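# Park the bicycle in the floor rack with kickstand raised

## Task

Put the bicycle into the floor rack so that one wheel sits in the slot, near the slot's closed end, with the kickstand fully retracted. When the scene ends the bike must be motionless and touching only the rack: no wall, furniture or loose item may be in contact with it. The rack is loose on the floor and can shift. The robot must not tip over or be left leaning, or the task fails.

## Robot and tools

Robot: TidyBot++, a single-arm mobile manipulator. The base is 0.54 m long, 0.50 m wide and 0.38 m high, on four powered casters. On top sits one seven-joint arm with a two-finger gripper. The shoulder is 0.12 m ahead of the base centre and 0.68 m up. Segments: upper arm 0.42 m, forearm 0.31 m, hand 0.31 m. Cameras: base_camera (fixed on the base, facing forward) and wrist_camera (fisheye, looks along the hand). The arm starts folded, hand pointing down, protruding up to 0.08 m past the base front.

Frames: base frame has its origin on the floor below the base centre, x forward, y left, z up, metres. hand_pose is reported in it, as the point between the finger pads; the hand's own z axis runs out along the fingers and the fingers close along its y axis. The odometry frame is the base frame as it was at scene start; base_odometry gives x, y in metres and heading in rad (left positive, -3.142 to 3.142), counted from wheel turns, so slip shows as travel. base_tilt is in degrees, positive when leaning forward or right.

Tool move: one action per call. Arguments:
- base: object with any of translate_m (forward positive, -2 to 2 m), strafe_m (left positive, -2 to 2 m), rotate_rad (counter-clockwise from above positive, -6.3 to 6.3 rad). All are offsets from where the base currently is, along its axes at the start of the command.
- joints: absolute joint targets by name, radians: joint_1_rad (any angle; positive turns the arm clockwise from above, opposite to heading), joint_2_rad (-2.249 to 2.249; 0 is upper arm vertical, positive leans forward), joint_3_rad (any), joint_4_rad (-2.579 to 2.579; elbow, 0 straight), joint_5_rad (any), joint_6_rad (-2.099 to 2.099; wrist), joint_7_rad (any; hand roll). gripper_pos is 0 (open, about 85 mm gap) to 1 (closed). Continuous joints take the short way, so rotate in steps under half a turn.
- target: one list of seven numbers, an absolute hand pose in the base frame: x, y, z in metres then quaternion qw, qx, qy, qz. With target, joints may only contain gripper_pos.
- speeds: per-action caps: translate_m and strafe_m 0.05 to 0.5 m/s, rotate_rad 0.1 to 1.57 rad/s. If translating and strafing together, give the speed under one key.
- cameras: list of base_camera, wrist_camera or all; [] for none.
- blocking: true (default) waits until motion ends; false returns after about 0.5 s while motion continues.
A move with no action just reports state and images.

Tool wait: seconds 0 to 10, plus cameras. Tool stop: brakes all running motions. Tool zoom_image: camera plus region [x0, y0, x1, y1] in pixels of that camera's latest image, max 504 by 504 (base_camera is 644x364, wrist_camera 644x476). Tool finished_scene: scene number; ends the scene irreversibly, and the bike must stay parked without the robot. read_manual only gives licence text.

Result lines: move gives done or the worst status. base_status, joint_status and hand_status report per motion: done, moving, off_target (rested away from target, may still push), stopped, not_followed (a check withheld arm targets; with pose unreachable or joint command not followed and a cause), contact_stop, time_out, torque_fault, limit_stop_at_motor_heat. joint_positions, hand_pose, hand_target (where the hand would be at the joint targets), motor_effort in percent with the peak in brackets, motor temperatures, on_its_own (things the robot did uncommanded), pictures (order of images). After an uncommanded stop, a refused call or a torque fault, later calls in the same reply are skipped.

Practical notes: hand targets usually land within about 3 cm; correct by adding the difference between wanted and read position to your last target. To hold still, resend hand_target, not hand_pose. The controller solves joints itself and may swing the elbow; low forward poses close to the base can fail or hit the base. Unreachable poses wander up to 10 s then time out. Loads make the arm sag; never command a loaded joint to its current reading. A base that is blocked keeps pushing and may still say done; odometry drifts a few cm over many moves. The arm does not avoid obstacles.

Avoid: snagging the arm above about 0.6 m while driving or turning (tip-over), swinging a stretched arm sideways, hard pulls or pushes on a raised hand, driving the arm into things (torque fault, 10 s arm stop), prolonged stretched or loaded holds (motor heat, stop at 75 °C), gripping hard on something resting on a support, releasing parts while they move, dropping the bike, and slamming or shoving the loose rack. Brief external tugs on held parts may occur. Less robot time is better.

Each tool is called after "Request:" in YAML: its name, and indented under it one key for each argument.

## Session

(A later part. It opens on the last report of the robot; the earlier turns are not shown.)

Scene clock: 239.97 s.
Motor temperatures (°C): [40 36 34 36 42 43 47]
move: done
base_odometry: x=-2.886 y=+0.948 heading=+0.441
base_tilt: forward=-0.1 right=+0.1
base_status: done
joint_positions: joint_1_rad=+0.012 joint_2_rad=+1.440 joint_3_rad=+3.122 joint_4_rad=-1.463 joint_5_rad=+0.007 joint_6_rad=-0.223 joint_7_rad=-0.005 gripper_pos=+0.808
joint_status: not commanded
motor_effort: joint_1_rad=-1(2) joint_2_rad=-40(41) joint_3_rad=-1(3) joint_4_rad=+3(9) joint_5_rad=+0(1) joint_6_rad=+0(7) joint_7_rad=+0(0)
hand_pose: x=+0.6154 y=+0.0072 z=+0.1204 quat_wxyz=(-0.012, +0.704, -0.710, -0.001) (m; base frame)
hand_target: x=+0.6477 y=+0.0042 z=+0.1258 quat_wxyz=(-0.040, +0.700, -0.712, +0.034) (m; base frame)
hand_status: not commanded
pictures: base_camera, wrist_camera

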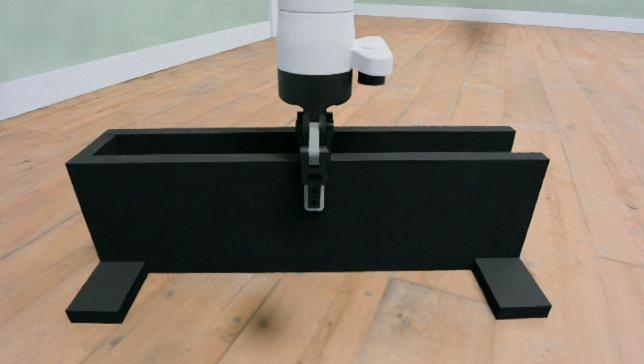

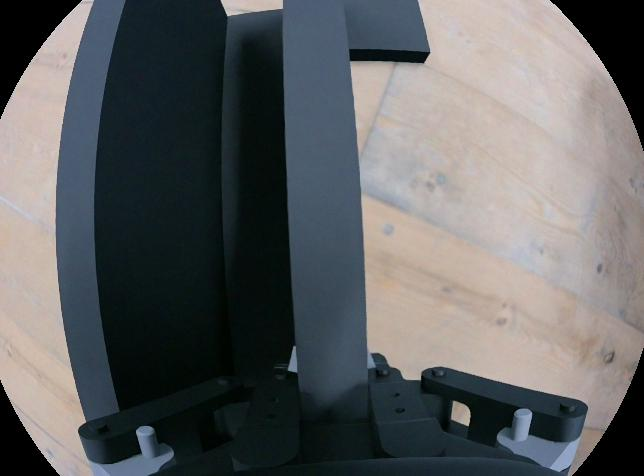

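Request:
move:
  joints: {"gripper_pos": 0.4}
  cameras: []

Request:
move:
  joints: {"joint_2_rad": 1.031, "joint_3_rad": 3.122, "joint_4_rad": -1.684, "joint_6_rad": -0.351}
  cameras: ["wrist_camera"]

Request:
move:
  joints: {"joint_1_rad": 0.9, "joint_2_rad": 0.1, "joint_3_rad": 3.14, "joint_4_rad": -2.2, "joint_5_rad": 0.074, "joint_6_rad": -0.3, "joint_7_rad": 1.57}

Scene clock: 251.23 s.
Motor temperatures (°C): [40 36 34 36 42 42 47]
move: done
base_odometry: x=-2.886 y=+0.948 heading=+0.441
base_tilt: forward=-0.1 right=+0.0
base_status: not commanded
joint_positions: joint_1_rad=+0.012 joint_2_rad=+1.440 joint_3_rad=+3.122 joint_4_rad=-1.463 joint_5_rad=+0.007 joint_6_rad=-0.223 joint_7_rad=-0.005 gripper_pos=+0.400
joint_status: all done
motor_effort: joint_1_rad=-1(1) joint_2_rad=-39(43) joint_3_rad=+1(2) joint_4_rad=+2(4) joint_5_rad=+0(1) joint_6_rad=+0(2) joint_7_rad=+0(0)
hand_pose: x=+0.6153 y=+0.0072 z=+0.1201 quat_wxyz=(-0.012, +0.704, -0.710, -0.001) (m; base frame)
hand_target: x=+0.6477 y=+0.0042 z=+0.1258 quat_wxyz=(-0.040, +0.700, -0.712, +0.034) (m; base frame)
hand_status: not commanded
pictures: none
No camera images: "cameras" was empty.

Scene clock: 252.90 s.
Motor temperatures (°C): [40 36 34 36 42 42 47]
move: done
base_odometry: x=-2.886 y=+0.948 heading=+0.441
base_tilt: forward=+0.0 right=+0.0
base_status: not commanded
joint_positions: joint_1_rad=+0.012 joint_2_rad=+1.044 joint_3_rad=+3.122 joint_4_rad=-1.658 joint_5_rad=+0.007 joint_6_rad=-0.277 joint_7_rad=-0.005 gripper_pos=+0.400
joint_status: all done
motor_effort: joint_1_rad=-1(1) joint_2_rad=-38(44) joint_3_rad=+1(2) joint_4_rad=+8(8) joint_5_rad=+1(1) joint_6_rad=+2(3) joint_7_rad=+0(0)
hand_pose: x=+0.6671 y=+0.0061 z=+0.3023 quat_wxyz=(-0.063, +0.704, -0.706, +0.052) (m; base frame)
hand_target: x=+0.6337 y=-0.0007 z=+0.3018 quat_wxyz=(-0.024, +0.702, -0.711, +0.030) (m; base frame)
hand_status: not commanded
pictures: wrist_camera

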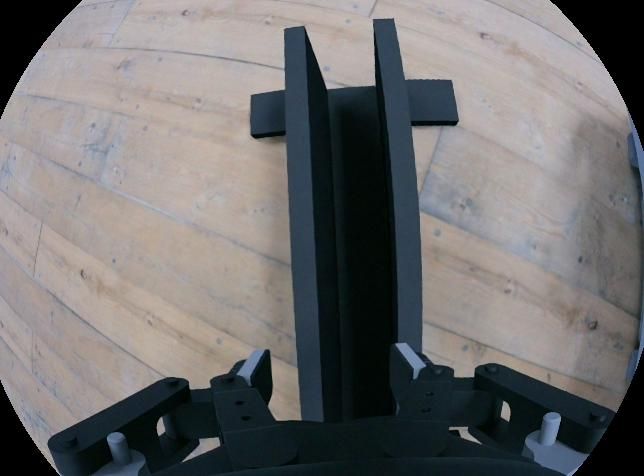

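Scene clock: 255.60 s.
Motor temperatures (°C): [40 36 34 36 42 42 47]
move: done
base_odometry: x=-2.886 y=+0.948 heading=+0.441
base_tilt: forward=+0.0 right=-0.1
base_status: not commanded
joint_positions: joint_1_rad=+0.889 joint_2_rad=+0.120 joint_3_rad=+3.127 joint_4_rad=-2.171 joint_5_rad=+0.007 joint_6_rad=-0.277 joint_7_rad=+1.489 gripper_pos=+0.400
joint_status: all done
motor_effort: joint_1_rad=-1(3) joint_2_rad=-18(40) joint_3_rad=+2(3) joint_4_rad=+14(15) joint_5_rad=+0(2) joint_6_rad=+5(6) joint_7_rad=+0(1)
hand_pose: x=+0.4115 y=-0.3487 z=+0.6305 quat_wxyz=(+0.110, +0.853, -0.439, +0.260) (m; base frame)
hand_target: x=+0.3869 y=-0.3453 z=+0.6244 quat_wxyz=(+0.134, +0.881, -0.390, +0.232) (m; base frame)
hand_status: not commanded
pictures: base_camera, wrist_camera

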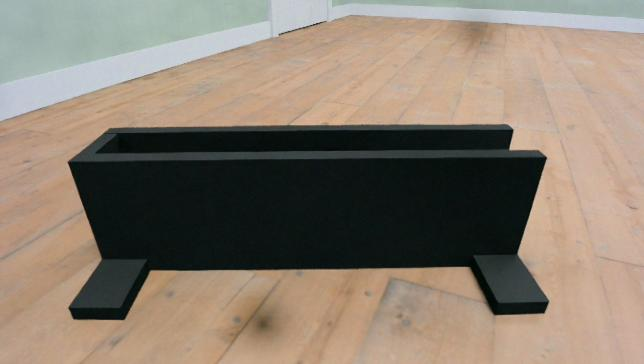

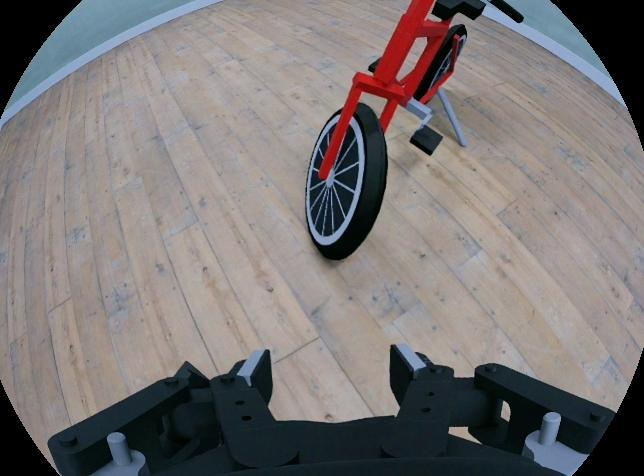

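Request:
zoom_image:
  camera: "wrist_camera"
  region: [290, 0, 530, 270]

Scaled by 1.867.

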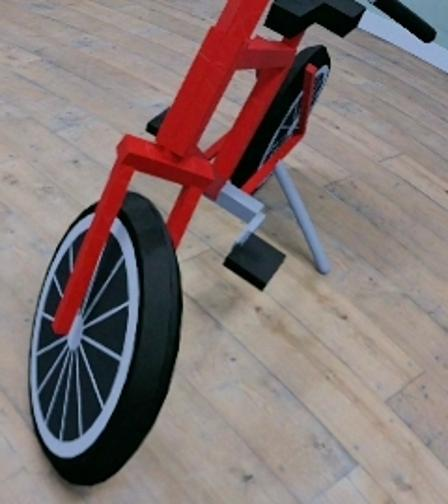

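Request:
move:
  joints: {"joint_1_rad": 0.0, "joint_2_rad": -0.5, "joint_4_rad": -2.4, "joint_5_rad": 0.074, "joint_6_rad": -0.45, "joint_7_rad": 1.57}
  cameras: ["wrist_camera"]

Request:
move:
  base: {"strafe_m": -0.6}

Scene clock: 285.80 s.
Motor temperatures (°C): [40 36 34 36 42 42 47]
move: done
base_odometry: x=-2.886 y=+0.948 heading=+0.441
base_tilt: forward=+0.0 right=+0.0
base_status: not commanded
joint_positions: joint_1_rad=+0.012 joint_2_rad=-0.480 joint_3_rad=+3.128 joint_4_rad=-2.370 joint_5_rad=+0.007 joint_6_rad=-0.379 joint_7_rad=+1.492 gripper_pos=+0.400
joint_status: all done
motor_effort: joint_1_rad=-1(2) joint_2_rad=-2(20) joint_3_rad=+2(3) joint_4_rad=+18(19) joint_5_rad=+0(2) joint_6_rad=+7(8) joint_7_rad=+0(1)
hand_pose: x=+0.4613 y=+0.0010 z=+0.7560 quat_wxyz=(-0.011, +0.906, -0.032, +0.422) (m; base frame)
hand_target: x=+0.4363 y=-0.0082 z=+0.7310 quat_wxyz=(+0.028, +0.922, +0.025, +0.385) (m; base frame)
hand_status: not commanded
pictures: wrist_camera

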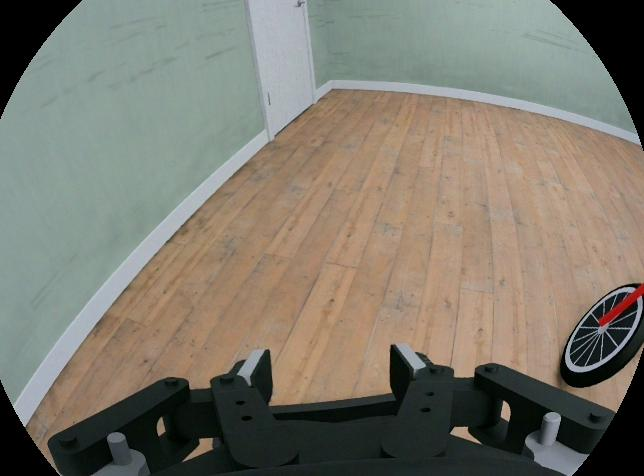

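Scene clock: 288.27 s.
Motor temperatures (°C): [40 36 34 36 42 42 47]
move: done
base_odometry: x=-2.629 y=+0.405 heading=+0.442
base_tilt: forward=-0.2 right=+0.1
base_status: done
joint_positions: joint_1_rad=+0.011 joint_2_rad=-0.481 joint_3_rad=+3.131 joint_4_rad=-2.371 joint_5_rad=+0.007 joint_6_rad=-0.381 joint_7_rad=+1.492 gripper_pos=+0.400
joint_status: not commanded
motor_effort: joint_1_rad=-1(2) joint_2_rad=-2(2) joint_3_rad=+2(4) joint_4_rad=+18(19) joint_5_rad=+0(1) joint_6_rad=+8(8) joint_7_rad=+0(0)
hand_pose: x=+0.4609 y=+0.0003 z=+0.7558 quat_wxyz=(-0.012, +0.906, -0.033, +0.422) (m; base frame)
hand_target: x=+0.4363 y=-0.0082 z=+0.7310 quat_wxyz=(+0.028, +0.922, +0.025, +0.385) (m; base frame)
hand_status: not commanded
pictures: base_camera, wrist_camera

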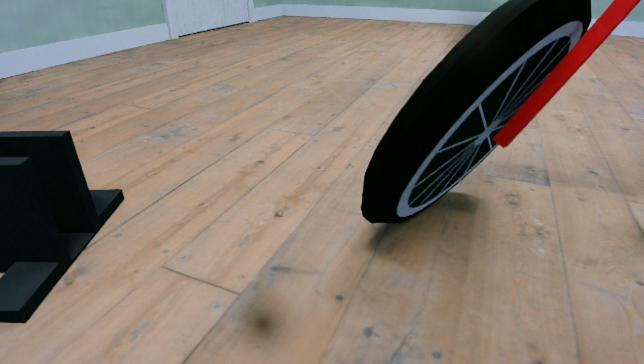

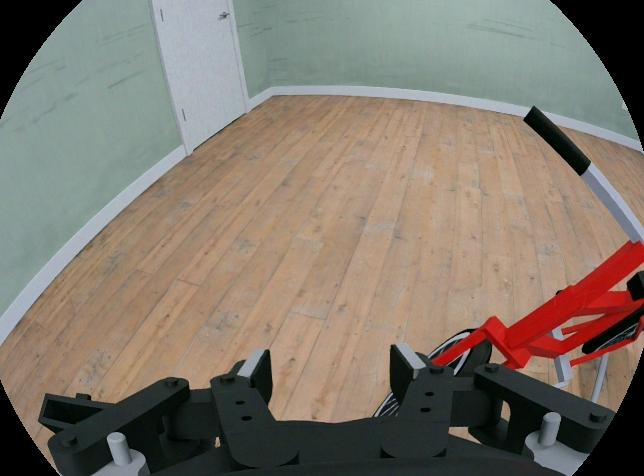

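Request:
move:
  joints: {"joint_2_rad": -0.8, "joint_6_rad": -0.6}
  cameras: []

Request:
move:
  base: {"strafe_m": -0.35}
  speeds: {"strafe_m": 0.3}

Scene clock: 304.30 s.
Motor temperatures (°C): [40 36 34 36 42 42 47]
move: done
base_odometry: x=-2.629 y=+0.405 heading=+0.442
base_tilt: forward=-0.1 right=+0.0
base_status: not commanded
joint_positions: joint_1_rad=+0.011 joint_2_rad=-0.784 joint_3_rad=+3.131 joint_4_rad=-2.371 joint_5_rad=+0.007 joint_6_rad=-0.529 joint_7_rad=+1.492 gripper_pos=+0.400
joint_status: all done
motor_effort: joint_1_rad=-1(1) joint_2_rad=+6(7) joint_3_rad=+3(3) joint_4_rad=+19(20) joint_5_rad=+0(1) joint_6_rad=+8(9) joint_7_rad=+0(0)
hand_pose: x=+0.4023 y=+0.0002 z=+0.8134 quat_wxyz=(-0.012, +0.871, -0.032, +0.491) (m; base frame)
hand_target: x=+0.3831 y=-0.0112 z=+0.7830 quat_wxyz=(+0.033, +0.891, +0.018, +0.453) (m; base frame)
hand_status: not commanded
pictures: none
No camera images: "cameras" was empty.

Scene clock: 306.37 s.
Motor temperatures (°C): [40 36 34 36 42 42 47]
move: done
base_odometry: x=-2.479 y=+0.089 heading=+0.442
base_tilt: forward=-0.2 right=+0.1
base_status: done
joint_positions: joint_1_rad=+0.010 joint_2_rad=-0.784 joint_3_rad=+3.132 joint_4_rad=-2.371 joint_5_rad=+0.007 joint_6_rad=-0.531 joint_7_rad=+1.492 gripper_pos=+0.400
joint_status: not commanded
motor_effort: joint_1_rad=-1(1) joint_2_rad=+6(7) joint_3_rad=+3(4) joint_4_rad=+20(20) joint_5_rad=+0(1) joint_6_rad=+8(9) joint_7_rad=+0(0)
hand_pose: x=+0.4019 y=+0.0004 z=+0.8127 quat_wxyz=(-0.013, +0.871, -0.032, +0.490) (m; base frame)
hand_target: x=+0.3831 y=-0.0112 z=+0.7830 quat_wxyz=(+0.033, +0.891, +0.018, +0.453) (m; base frame)
hand_status: not commanded
pictures: base_camera, wrist_camera

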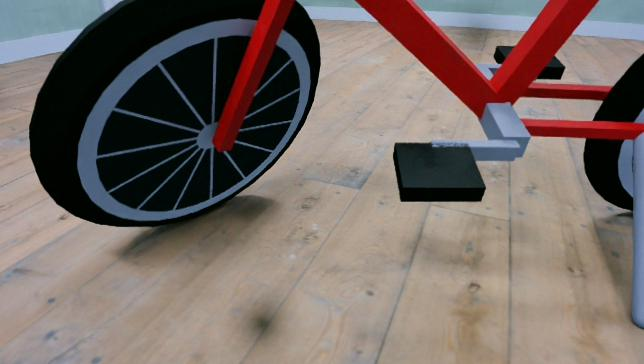

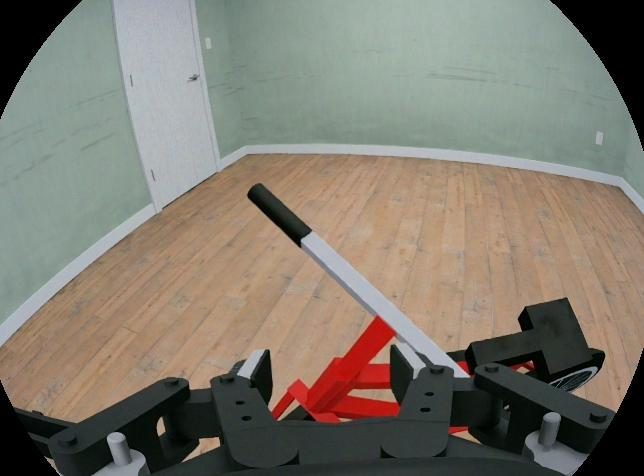

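Request:
move:
  joints: {"joint_1_rad": 0.121, "joint_2_rad": 0.41, "joint_4_rad": -0.85, "joint_5_rad": 0.07, "joint_6_rad": -1.884, "joint_7_rad": 2.345, "gripper_pos": 0.2}

Scene clock: 350.93 s.
Motor temperatures (°C): [40 36 34 36 42 42 47]
move: done
base_odometry: x=-2.479 y=+0.089 heading=+0.442
base_tilt: forward=+0.0 right=+0.0
base_status: not commanded
joint_positions: joint_1_rad=+0.109 joint_2_rad=+0.399 joint_3_rad=+3.132 joint_4_rad=-0.876 joint_5_rad=+0.007 joint_6_rad=-1.806 joint_7_rad=+2.266 gripper_pos=+0.200
joint_status: all done
motor_effort: joint_1_rad=+0(2) joint_2_rad=-29(30) joint_3_rad=+1(3) joint_4_rad=+15(21) joint_5_rad=+0(1) joint_6_rad=+1(9) joint_7_rad=+0(1)
hand_pose: x=+0.5996 y=-0.0493 z=+0.8504 quat_wxyz=(+0.013, +0.956, +0.292, +0.027) (m; base frame)
hand_target: x=+0.5794 y=-0.0749 z=+0.8532 quat_wxyz=(+0.029, +0.950, +0.311, -0.015) (m; base frame)
hand_status: not commanded
pictures: base_camera, wrist_camera

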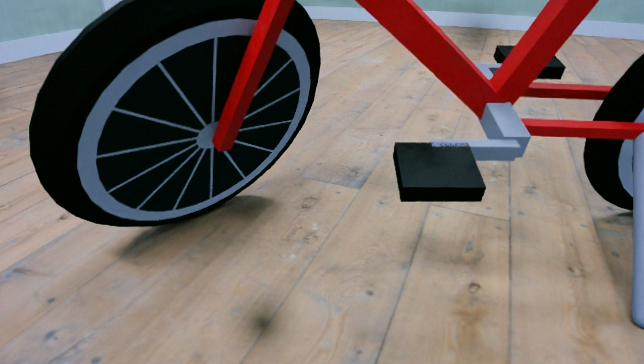

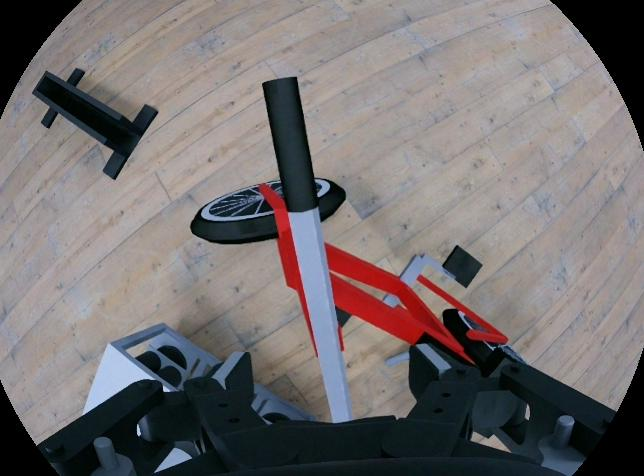

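Request:
move:
  joints: {"joint_1_rad": 0.08, "joint_2_rad": 0.50, "joint_4_rad": -1.194, "joint_6_rad": -1.41, "joint_7_rad": 2.48}

Scene clock: 366.53 s.
Motor temperatures (°C): [40 36 34 36 42 42 47]
move: done
base_odometry: x=-2.479 y=+0.089 heading=+0.442
base_tilt: forward=+0.0 right=+0.0
base_status: not commanded
joint_positions: joint_1_rad=+0.091 joint_2_rad=+0.500 joint_3_rad=+3.132 joint_4_rad=-1.170 joint_5_rad=+0.007 joint_6_rad=-1.488 joint_7_rad=+2.401 gripper_pos=+0.200
joint_status: all done
motor_effort: joint_1_rad=-1(2) joint_2_rad=-33(36) joint_3_rad=+1(2) joint_4_rad=+15(17) joint_5_rad=+0(1) joint_6_rad=+1(2) joint_7_rad=+0(1)
hand_pose: x=+0.6266 y=-0.0429 z=+0.7088 quat_wxyz=(-0.003, +0.931, +0.365, -0.008) (m; base frame)
hand_target: x=+0.6413 y=-0.0614 z=+0.7021 quat_wxyz=(+0.039, +0.912, +0.408, +0.000) (m; base frame)
hand_status: not commanded
pictures: base_camera, wrist_camera

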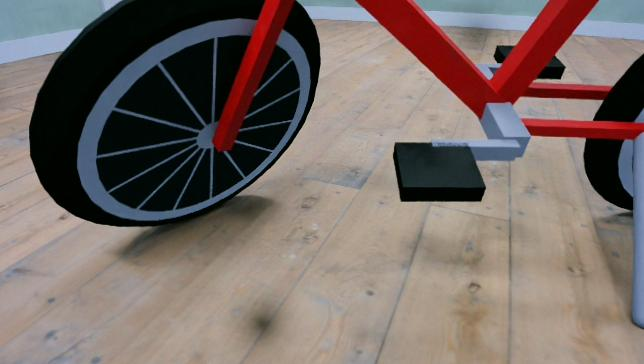

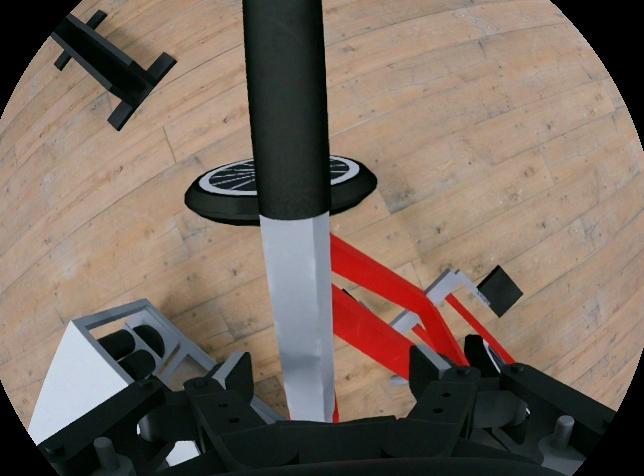

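Request:
move:
  joints: {"joint_2_rad": 0.482, "joint_4_rad": -1.228, "joint_6_rad": -1.375}

Request:
move:
  joints: {"gripper_pos": 1.0}

Scene clock: 375.70 s.
Motor temperatures (°C): [40 36 34 36 42 42 47]
move: done
base_odometry: x=-2.479 y=+0.089 heading=+0.442
base_tilt: forward=-0.1 right=+0.1
base_status: not commanded
joint_positions: joint_1_rad=+0.091 joint_2_rad=+0.498 joint_3_rad=+3.132 joint_4_rad=-1.204 joint_5_rad=+0.007 joint_6_rad=-1.449 joint_7_rad=+2.402 gripper_pos=+0.200
joint_status: all done
motor_effort: joint_1_rad=-1(1) joint_2_rad=-32(35) joint_3_rad=+1(2) joint_4_rad=+15(16) joint_5_rad=+0(0) joint_6_rad=-1(2) joint_7_rad=+0(0)
hand_pose: x=+0.6268 y=-0.0428 z=+0.6994 quat_wxyz=(-0.001, +0.931, +0.366, -0.004) (m; base frame)
hand_target: x=+0.6399 y=-0.0611 z=+0.7009 quat_wxyz=(+0.043, +0.912, +0.408, +0.009) (m; base frame)
hand_status: not commanded
pictures: base_camera, wrist_camera

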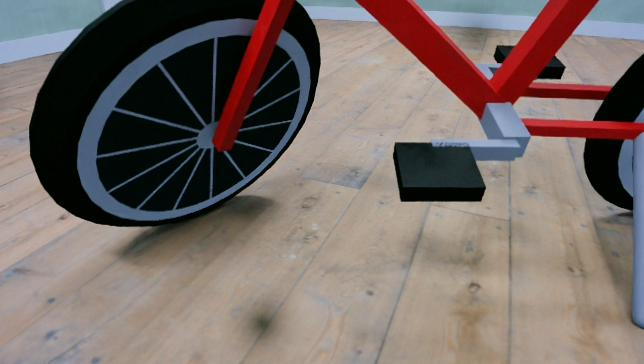

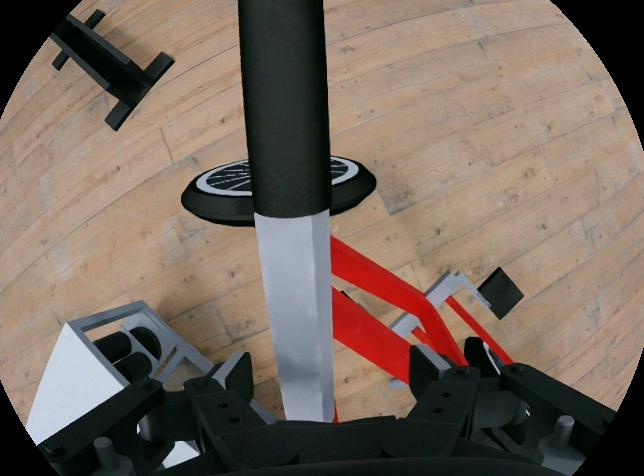

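Scene clock: 376.73 s.
Motor temperatures (°C): [40 36 34 36 42 42 47]
move: off_target
base_odometry: x=-2.479 y=+0.089 heading=+0.442
base_tilt: forward=-0.1 right=+0.1
base_status: not commanded
joint_positions: joint_1_rad=+0.083 joint_2_rad=+0.494 joint_3_rad=+3.134 joint_4_rad=-1.208 joint_5_rad=+0.016 joint_6_rad=-1.439 joint_7_rad=+2.402 gripper_pos=+0.791
joint_status: gripper_pos off_target (ended at +0.791, target +1.000)
motor_effort: joint_1_rad=-1(3) joint_2_rad=-31(33) joint_3_rad=+1(4) joint_4_rad=+15(17) joint_5_rad=+0(4) joint_6_rad=+0(4) joint_7_rad=+2(3)
hand_pose: x=+0.6285 y=-0.0429 z=+0.7001 quat_wxyz=(+0.006, +0.929, +0.369, -0.002) (m; base frame)
hand_target: x=+0.6399 y=-0.0611 z=+0.7009 quat_wxyz=(+0.043, +0.912, +0.408, +0.009) (m; base frame)
hand_status: not commanded
pictures: base_camera, wrist_camera

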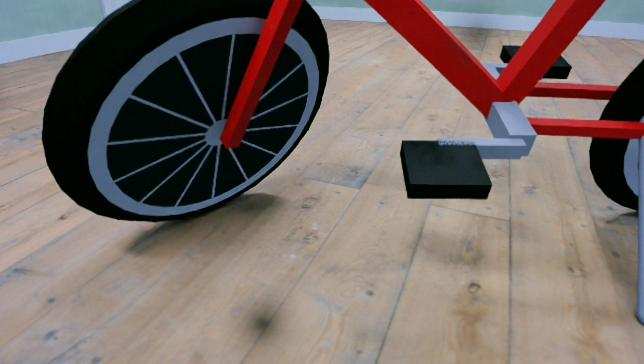

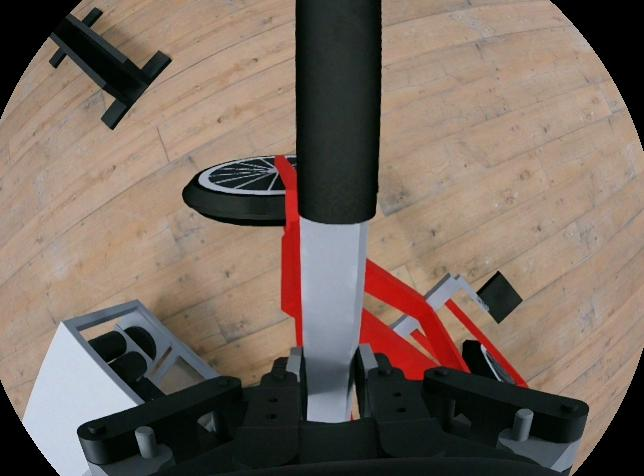

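Request:
move:
  joints: {"joint_1_rad": 0.126, "joint_2_rad": 0.547, "joint_4_rad": -1.10, "joint_6_rad": -1.552, "joint_7_rad": 1.954}

Scene clock: 392.83 s.
Motor temperatures (°C): [40 36 34 36 42 42 47]
move: done
base_odometry: x=-2.479 y=+0.089 heading=+0.442
base_tilt: forward=-0.1 right=+0.1
base_status: not commanded
joint_positions: joint_1_rad=+0.111 joint_2_rad=+0.545 joint_3_rad=+3.134 joint_4_rad=-1.131 joint_5_rad=+0.017 joint_6_rad=-1.489 joint_7_rad=+2.036 gripper_pos=+0.811
joint_status: all done
motor_effort: joint_1_rad=+0(2) joint_2_rad=-36(36) joint_3_rad=+1(2) joint_4_rad=+17(18) joint_5_rad=-1(2) joint_6_rad=+2(2) joint_7_rad=-1(2)
hand_pose: x=+0.6392 y=-0.0588 z=+0.6974 quat_wxyz=(+0.003, +0.984, +0.180, -0.013) (m; base frame)
hand_target: x=+0.6269 y=-0.0843 z=+0.7072 quat_wxyz=(+0.026, +0.990, +0.130, -0.036) (m; base frame)
hand_status: not commanded
pictures: base_camera, wrist_camera

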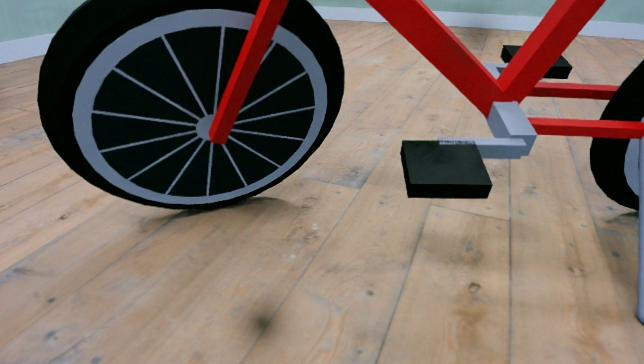

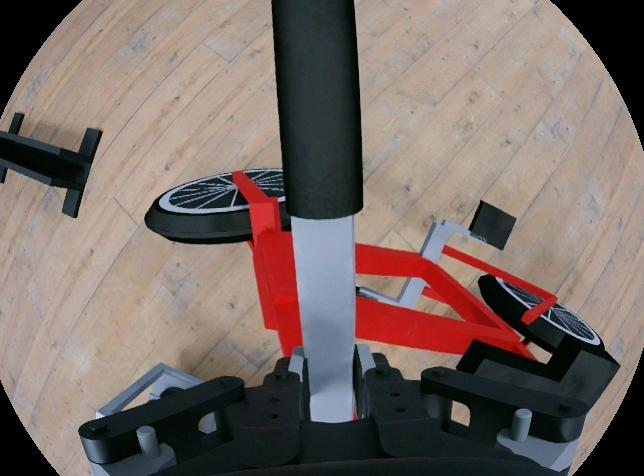

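Request:
move:
  joints: {"joint_1_rad": 0.150, "joint_2_rad": 0.614, "joint_4_rad": -0.975, "joint_6_rad": -1.61, "joint_7_rad": 1.629}

Scene clock: 396.33 s.
Motor temperatures (°C): [40 36 34 36 42 42 47]
move: off_target
base_odometry: x=-2.479 y=+0.089 heading=+0.442
base_tilt: forward=+0.0 right=+0.0
base_status: not commanded
joint_positions: joint_1_rad=+0.143 joint_2_rad=+0.616 joint_3_rad=+3.134 joint_4_rad=-1.023 joint_5_rad=+0.023 joint_6_rad=-1.567 joint_7_rad=+1.730 gripper_pos=+0.820
joint_status: joint_4_rad off_target (ended at -1.023, target -0.975); joint_7_rad off_target (ended at +1.730, target +1.629); the others done
motor_effort: joint_1_rad=-2(2) joint_2_rad=-39(39) joint_3_rad=+1(2) joint_4_rad=+18(20) joint_5_rad=-2(3) joint_6_rad=+4(5) joint_7_rad=-3(3)
hand_pose: x=+0.6498 y=-0.0790 z=+0.6931 quat_wxyz=(+0.004, +0.999, +0.011, -0.033) (m; base frame)
hand_target: x=+0.6489 y=-0.1001 z=+0.7099 quat_wxyz=(+0.031, +0.998, -0.046, -0.032) (m; base frame)
hand_status: not commanded
pictures: base_camera, wrist_camera

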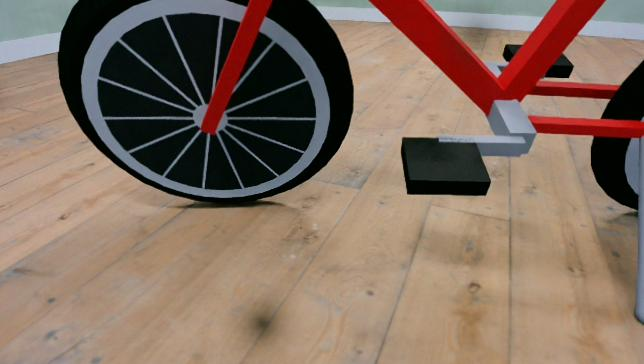

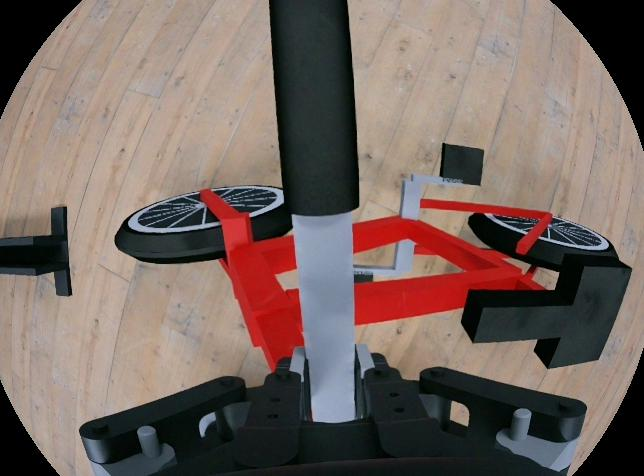

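Request:
move:
  base: {"translate_m": 0.05}
  speeds: {"translate_m": 0.1}

Scene clock: 401.27 s.
Motor temperatures (°C): [40 36 34 36 42 42 47]
move: done
base_odometry: x=-2.434 y=+0.110 heading=+0.442
base_tilt: forward=+0.0 right=+0.0
base_status: done
joint_positions: joint_1_rad=+0.144 joint_2_rad=+0.615 joint_3_rad=+3.134 joint_4_rad=-1.016 joint_5_rad=+0.024 joint_6_rad=-1.614 joint_7_rad=+1.718 gripper_pos=+0.820
joint_status: not commanded
motor_effort: joint_1_rad=-1(2) joint_2_rad=-35(40) joint_3_rad=+1(2) joint_4_rad=+19(23) joint_5_rad=-2(2) joint_6_rad=+9(11) joint_7_rad=-2(3)
hand_pose: x=+0.6375 y=-0.0784 z=+0.6970 quat_wxyz=(+0.002, +0.999, +0.005, -0.053) (m; base frame)
hand_target: x=+0.6489 y=-0.1001 z=+0.7099 quat_wxyz=(+0.031, +0.998, -0.046, -0.032) (m; base frame)
hand_status: not commanded
pictures: base_camera, wrist_camera

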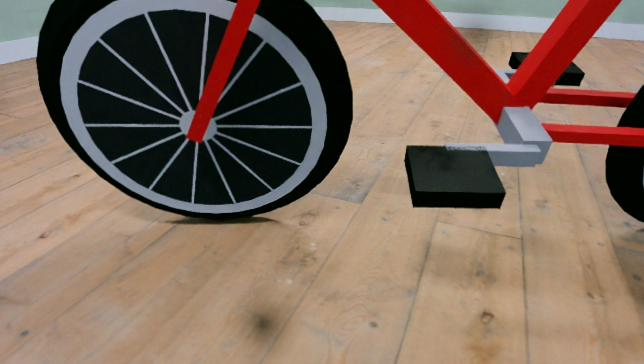

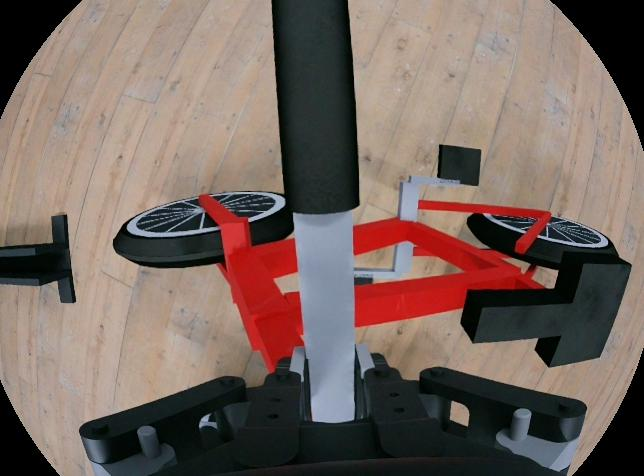

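Request:
move:
  base: {"translate_m": 0.05}
  speeds: {"translate_m": 0.1}

Scene clock: 411.83 s.
Motor temperatures (°C): [40 37 34 36 42 42 47]
move: done
base_odometry: x=-2.389 y=+0.131 heading=+0.441
base_tilt: forward=+0.0 right=+0.0
base_status: done
joint_positions: joint_1_rad=+0.146 joint_2_rad=+0.613 joint_3_rad=+3.134 joint_4_rad=-1.008 joint_5_rad=+0.025 joint_6_rad=-1.625 joint_7_rad=+1.717 gripper_pos=+0.820
joint_status: not commanded
motor_effort: joint_1_rad=-1(3) joint_2_rad=-33(37) joint_3_rad=+0(2) joint_4_rad=+18(22) joint_5_rad=-2(3) joint_6_rad=+8(12) joint_7_rad=-2(2)
hand_pose: x=+0.6366 y=-0.0796 z=+0.7009 quat_wxyz=(+0.003, +0.999, +0.003, -0.053) (m; base frame)
hand_target: x=+0.6489 y=-0.1001 z=+0.7099 quat_wxyz=(+0.031, +0.998, -0.046, -0.032) (m; base frame)
hand_status: not commanded
pictures: base_camera, wrist_camera

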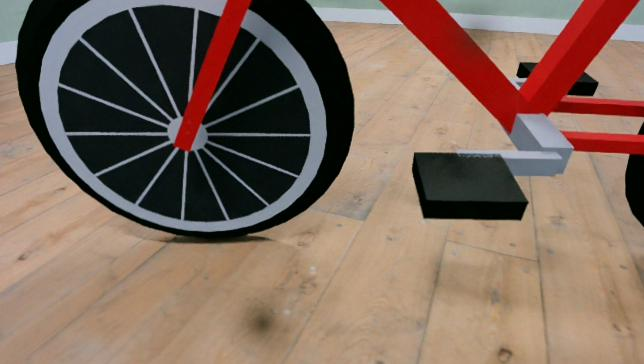

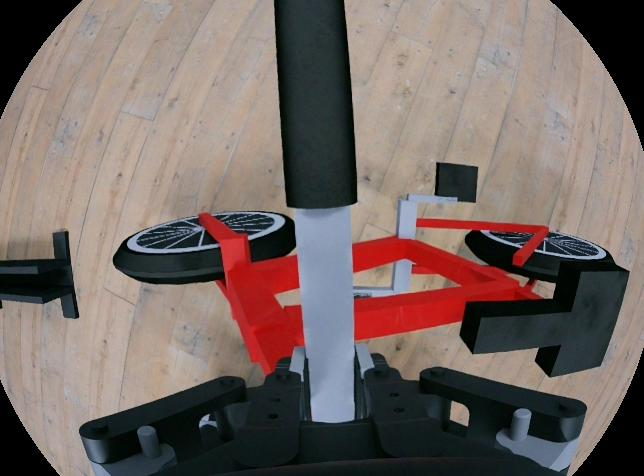

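Request:
move:
  base: {"translate_m": 0.06}
  speeds: {"translate_m": 0.1}

Scene clock: 421.63 s.
Motor temperatures (°C): [40 37 34 36 42 42 47]
move: done
base_odometry: x=-2.334 y=+0.157 heading=+0.441
base_tilt: forward=+0.0 right=+0.0
base_status: done
joint_positions: joint_1_rad=+0.147 joint_2_rad=+0.615 joint_3_rad=+3.135 joint_4_rad=-1.003 joint_5_rad=+0.026 joint_6_rad=-1.627 joint_7_rad=+1.717 gripper_pos=+0.820
joint_status: not commanded
motor_effort: joint_1_rad=+0(3) joint_2_rad=-36(39) joint_3_rad=+1(2) joint_4_rad=+17(20) joint_5_rad=-1(4) joint_6_rad=+5(10) joint_7_rad=-2(2)
hand_pose: x=+0.6373 y=-0.0807 z=+0.7012 quat_wxyz=(+0.004, +0.999, +0.002, -0.053) (m; base frame)
hand_target: x=+0.6489 y=-0.1001 z=+0.7099 quat_wxyz=(+0.031, +0.998, -0.046, -0.032) (m; base frame)
hand_status: not commanded
pictures: base_camera, wrist_camera

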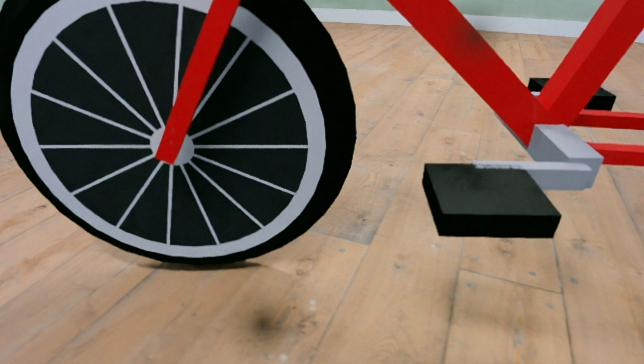

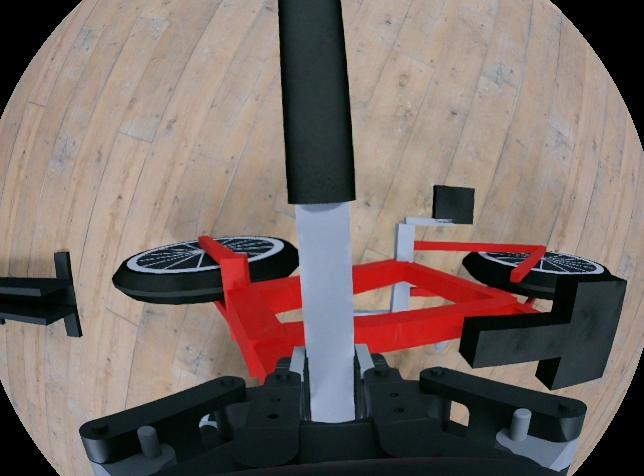

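Request:
zoom_image:
  camera: "wrist_camera"
  region: [0, 200, 320, 380]

Scaled by 1.575.

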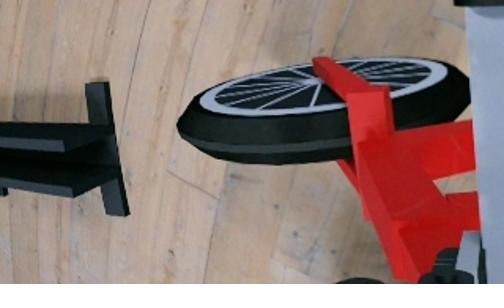

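Request:
move:
  base: {"translate_m": 0.025}
  speeds: {"translate_m": 0.1}

Request:
move:
  base: {"strafe_m": -0.35}
  speeds: {"strafe_m": 0.12}

Scene clock: 456.67 s.
Motor temperatures (°C): [40 37 34 36 42 42 47]
move: done
base_odometry: x=-2.312 y=+0.167 heading=+0.441
base_tilt: forward=+0.0 right=+0.1
base_status: done
joint_positions: joint_1_rad=+0.147 joint_2_rad=+0.621 joint_3_rad=+3.135 joint_4_rad=-0.996 joint_5_rad=+0.027 joint_6_rad=-1.627 joint_7_rad=+1.716 gripper_pos=+0.820
joint_status: not commanded
motor_effort: joint_1_rad=+0(3) joint_2_rad=-37(40) joint_3_rad=+1(3) joint_4_rad=+17(21) joint_5_rad=-1(3) joint_6_rad=+4(8) joint_7_rad=-2(2)
hand_pose: x=+0.6396 y=-0.0809 z=+0.6997 quat_wxyz=(+0.004, +0.999, +0.002, -0.053) (m; base frame)
hand_target: x=+0.6489 y=-0.1001 z=+0.7099 quat_wxyz=(+0.031, +0.998, -0.046, -0.032) (m; base frame)
hand_status: not commanded
pictures: base_camera, wrist_camera

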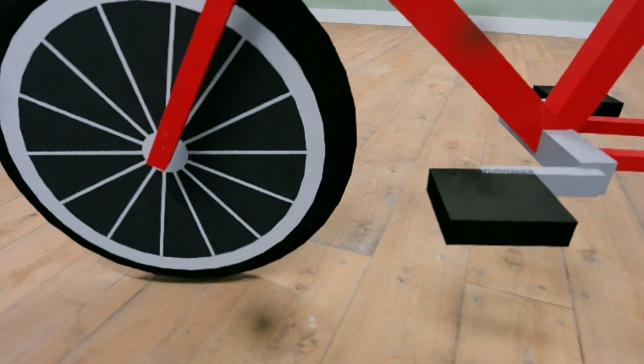

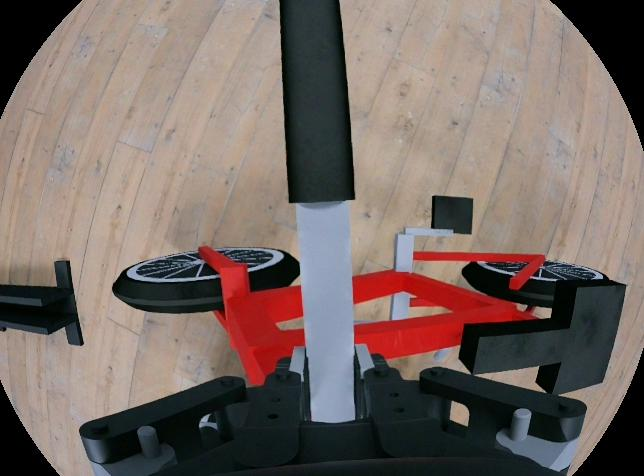

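Scene clock: 460.63 s.
Motor temperatures (°C): [40 37 34 36 42 42 47]
move: done
base_odometry: x=-2.162 y=-0.149 heading=+0.441
base_tilt: forward=-0.1 right=+0.0
base_status: done
joint_positions: joint_1_rad=+0.152 joint_2_rad=+0.622 joint_3_rad=+3.139 joint_4_rad=-0.996 joint_5_rad=+0.033 joint_6_rad=-1.627 joint_7_rad=+1.707 gripper_pos=+0.820
joint_status: not commanded
motor_effort: joint_1_rad=+0(6) joint_2_rad=-37(39) joint_3_rad=+2(5) joint_4_rad=+16(18) joint_5_rad=+2(4) joint_6_rad=+4(5) joint_7_rad=-1(2)
hand_pose: x=+0.6386 y=-0.0879 z=+0.6996 quat_wxyz=(+0.008, +0.999, -0.007, -0.053) (m; base frame)
hand_target: x=+0.6489 y=-0.1001 z=+0.7099 quat_wxyz=(+0.031, +0.998, -0.046, -0.032) (m; base frame)
hand_status: not commanded
pictures: base_camera, wrist_camera

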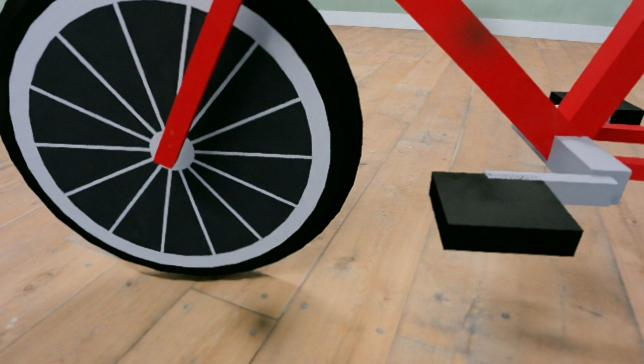

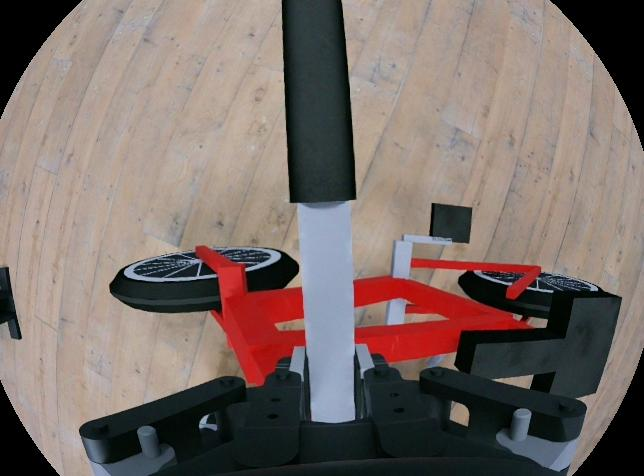

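Request:
move:
  base: {"translate_m": -0.04, "rotate_rad": 0.35}
  speeds: {"rotate_rad": 0.25, "translate_m": 0.05}

Scene clock: 473.47 s.
Motor temperatures (°C): [40 37 34 36 42 42 47]
move: done
base_odometry: x=-2.199 y=-0.166 heading=+0.791
base_tilt: forward=-0.1 right=+0.0
base_status: done
joint_positions: joint_1_rad=+0.152 joint_2_rad=+0.617 joint_3_rad=+3.138 joint_4_rad=-0.982 joint_5_rad=+0.038 joint_6_rad=-1.627 joint_7_rad=+1.687 gripper_pos=+0.820
joint_status: not commanded
motor_effort: joint_1_rad=-1(8) joint_2_rad=-36(37) joint_3_rad=+0(4) joint_4_rad=+14(16) joint_5_rad=-1(4) joint_6_rad=-3(5) joint_7_rad=+1(3)
hand_pose: x=+0.6428 y=-0.0891 z=+0.7058 quat_wxyz=(+0.012, +0.999, -0.017, -0.045) (m; base frame)
hand_target: x=+0.6489 y=-0.1001 z=+0.7099 quat_wxyz=(+0.031, +0.998, -0.046, -0.032) (m; base frame)
hand_status: not commanded
pictures: base_camera, wrist_camera

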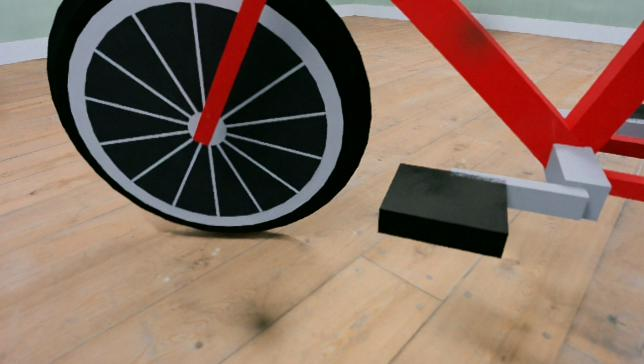

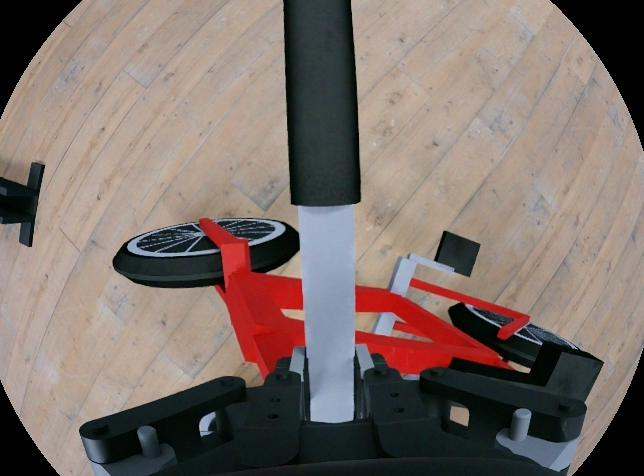

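Request:
move:
  base: {"translate_m": 0.065, "strafe_m": 0.2}
  speeds: {"strafe_m": 0.15}

Scene clock: 479.67 s.
Motor temperatures (°C): [40 37 34 36 42 42 47]
move: done
base_odometry: x=-2.295 y=+0.021 heading=+0.792
base_tilt: forward=-0.1 right=+0.0
base_status: done
joint_positions: joint_1_rad=+0.145 joint_2_rad=+0.625 joint_3_rad=+3.128 joint_4_rad=-0.982 joint_5_rad=+0.045 joint_6_rad=-1.627 joint_7_rad=+1.687 gripper_pos=+0.821
joint_status: not commanded
motor_effort: joint_1_rad=+0(9) joint_2_rad=-40(41) joint_3_rad=+2(7) joint_4_rad=+18(20) joint_5_rad=+1(7) joint_6_rad=+3(5) joint_7_rad=-2(3)
hand_pose: x=+0.6438 y=-0.0837 z=+0.7020 quat_wxyz=(+0.013, +0.999, -0.009, -0.048) (m; base frame)
hand_target: x=+0.6489 y=-0.1001 z=+0.7099 quat_wxyz=(+0.031, +0.998, -0.046, -0.032) (m; base frame)
hand_status: not commanded
pictures: base_camera, wrist_camera

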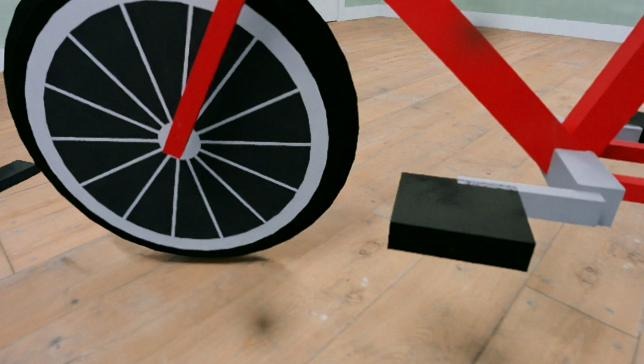

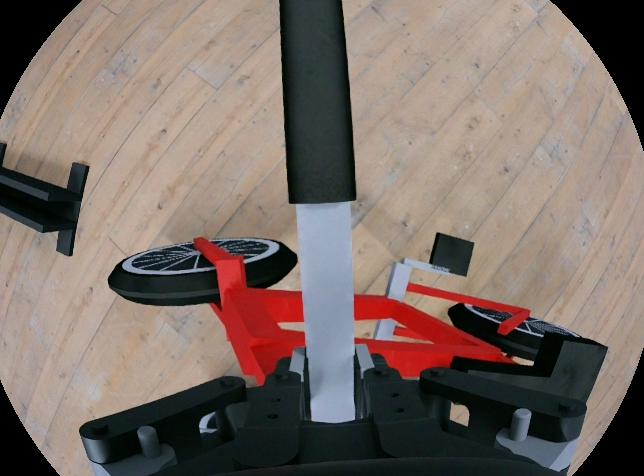

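Request:
move:
  base: {"translate_m": 0.075, "strafe_m": 0.283, "rotate_rad": -0.26}
  speeds: {"strafe_m": 0.15, "rotate_rad": 0.14}

Scene clock: 494.70 s.
Motor temperatures (°C): [40 38 34 36 42 42 47]
move: done
base_odometry: x=-2.444 y=+0.273 heading=+0.531
base_tilt: forward=-0.1 right=-0.1
base_status: done
joint_positions: joint_1_rad=+0.144 joint_2_rad=+0.635 joint_3_rad=+3.129 joint_4_rad=-0.982 joint_5_rad=+0.047 joint_6_rad=-1.627 joint_7_rad=+1.687 gripper_pos=+0.821
joint_status: not commanded
motor_effort: joint_1_rad=+0(6) joint_2_rad=-40(44) joint_3_rad=+2(5) joint_4_rad=+17(21) joint_5_rad=+1(7) joint_6_rad=+2(4) joint_7_rad=-1(4)
hand_pose: x=+0.6439 y=-0.0840 z=+0.6964 quat_wxyz=(+0.013, +0.998, -0.009, -0.054) (m; base frame)
hand_target: x=+0.6489 y=-0.1001 z=+0.7099 quat_wxyz=(+0.031, +0.998, -0.046, -0.032) (m; base frame)
hand_status: not commanded
pictures: base_camera, wrist_camera

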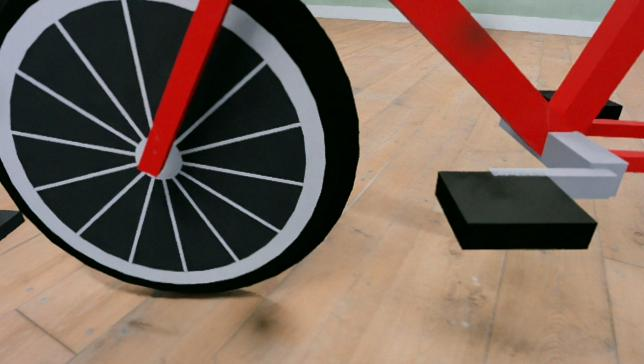

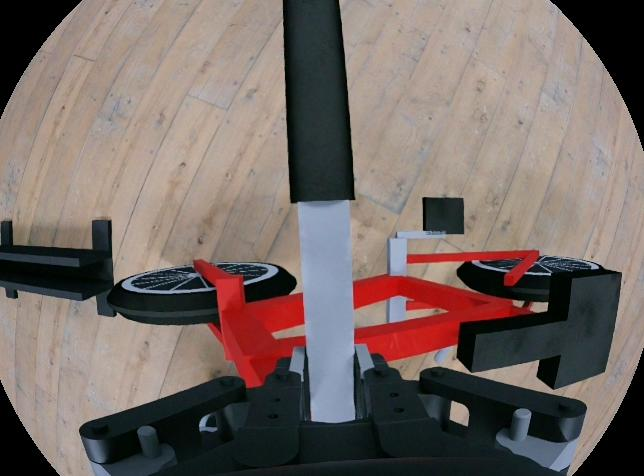

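Request:
zoom_image:
  camera: "wrist_camera"
  region: [0, 200, 220, 340]

Scaled by 2.291.

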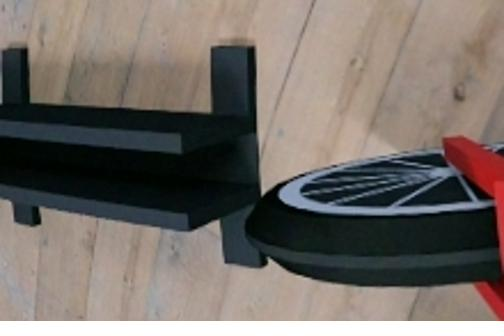

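Request:
move:
  base: {"translate_m": 0.006, "strafe_m": 0.085, "rotate_rad": -0.1}
  speeds: {"strafe_m": 0.1, "rotate_rad": 0.12}

Request:
zoom_image:
  camera: "wrist_camera"
  region: [0, 180, 320, 380]

Scene clock: 518.17 s.
Motor temperatures (°C): [40 38 34 36 42 42 47]
move: done
base_odometry: x=-2.482 y=+0.349 heading=+0.430
base_tilt: forward=+0.0 right=+0.0
base_status: done
joint_positions: joint_1_rad=+0.142 joint_2_rad=+0.638 joint_3_rad=+3.132 joint_4_rad=-0.983 joint_5_rad=+0.048 joint_6_rad=-1.627 joint_7_rad=+1.687 gripper_pos=+0.821
joint_status: not commanded
motor_effort: joint_1_rad=-1(5) joint_2_rad=-41(44) joint_3_rad=+1(5) joint_4_rad=+17(20) joint_5_rad=+0(5) joint_6_rad=+3(4) joint_7_rad=-2(3)
hand_pose: x=+0.6438 y=-0.0847 z=+0.6952 quat_wxyz=(+0.014, +0.998, -0.009, -0.055) (m; base frame)
hand_target: x=+0.6489 y=-0.1001 z=+0.7099 quat_wxyz=(+0.031, +0.998, -0.046, -0.032) (m; base frame)
hand_status: not commanded
pictures: base_camera, wrist_camera

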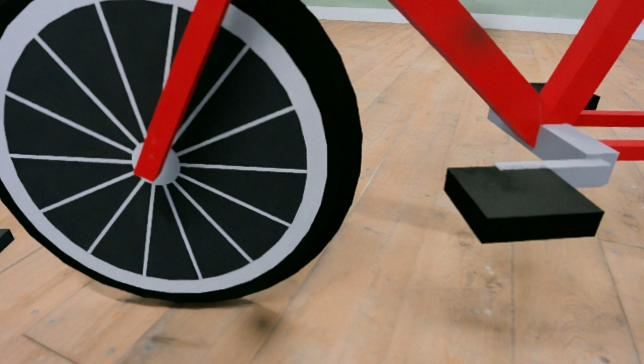

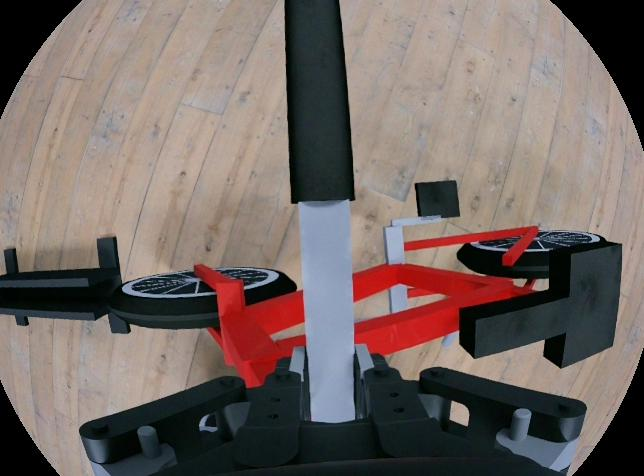

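Scaled by 1.575.

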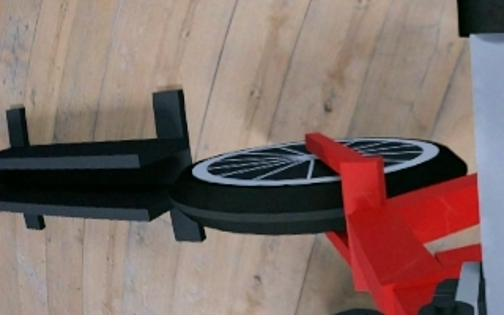

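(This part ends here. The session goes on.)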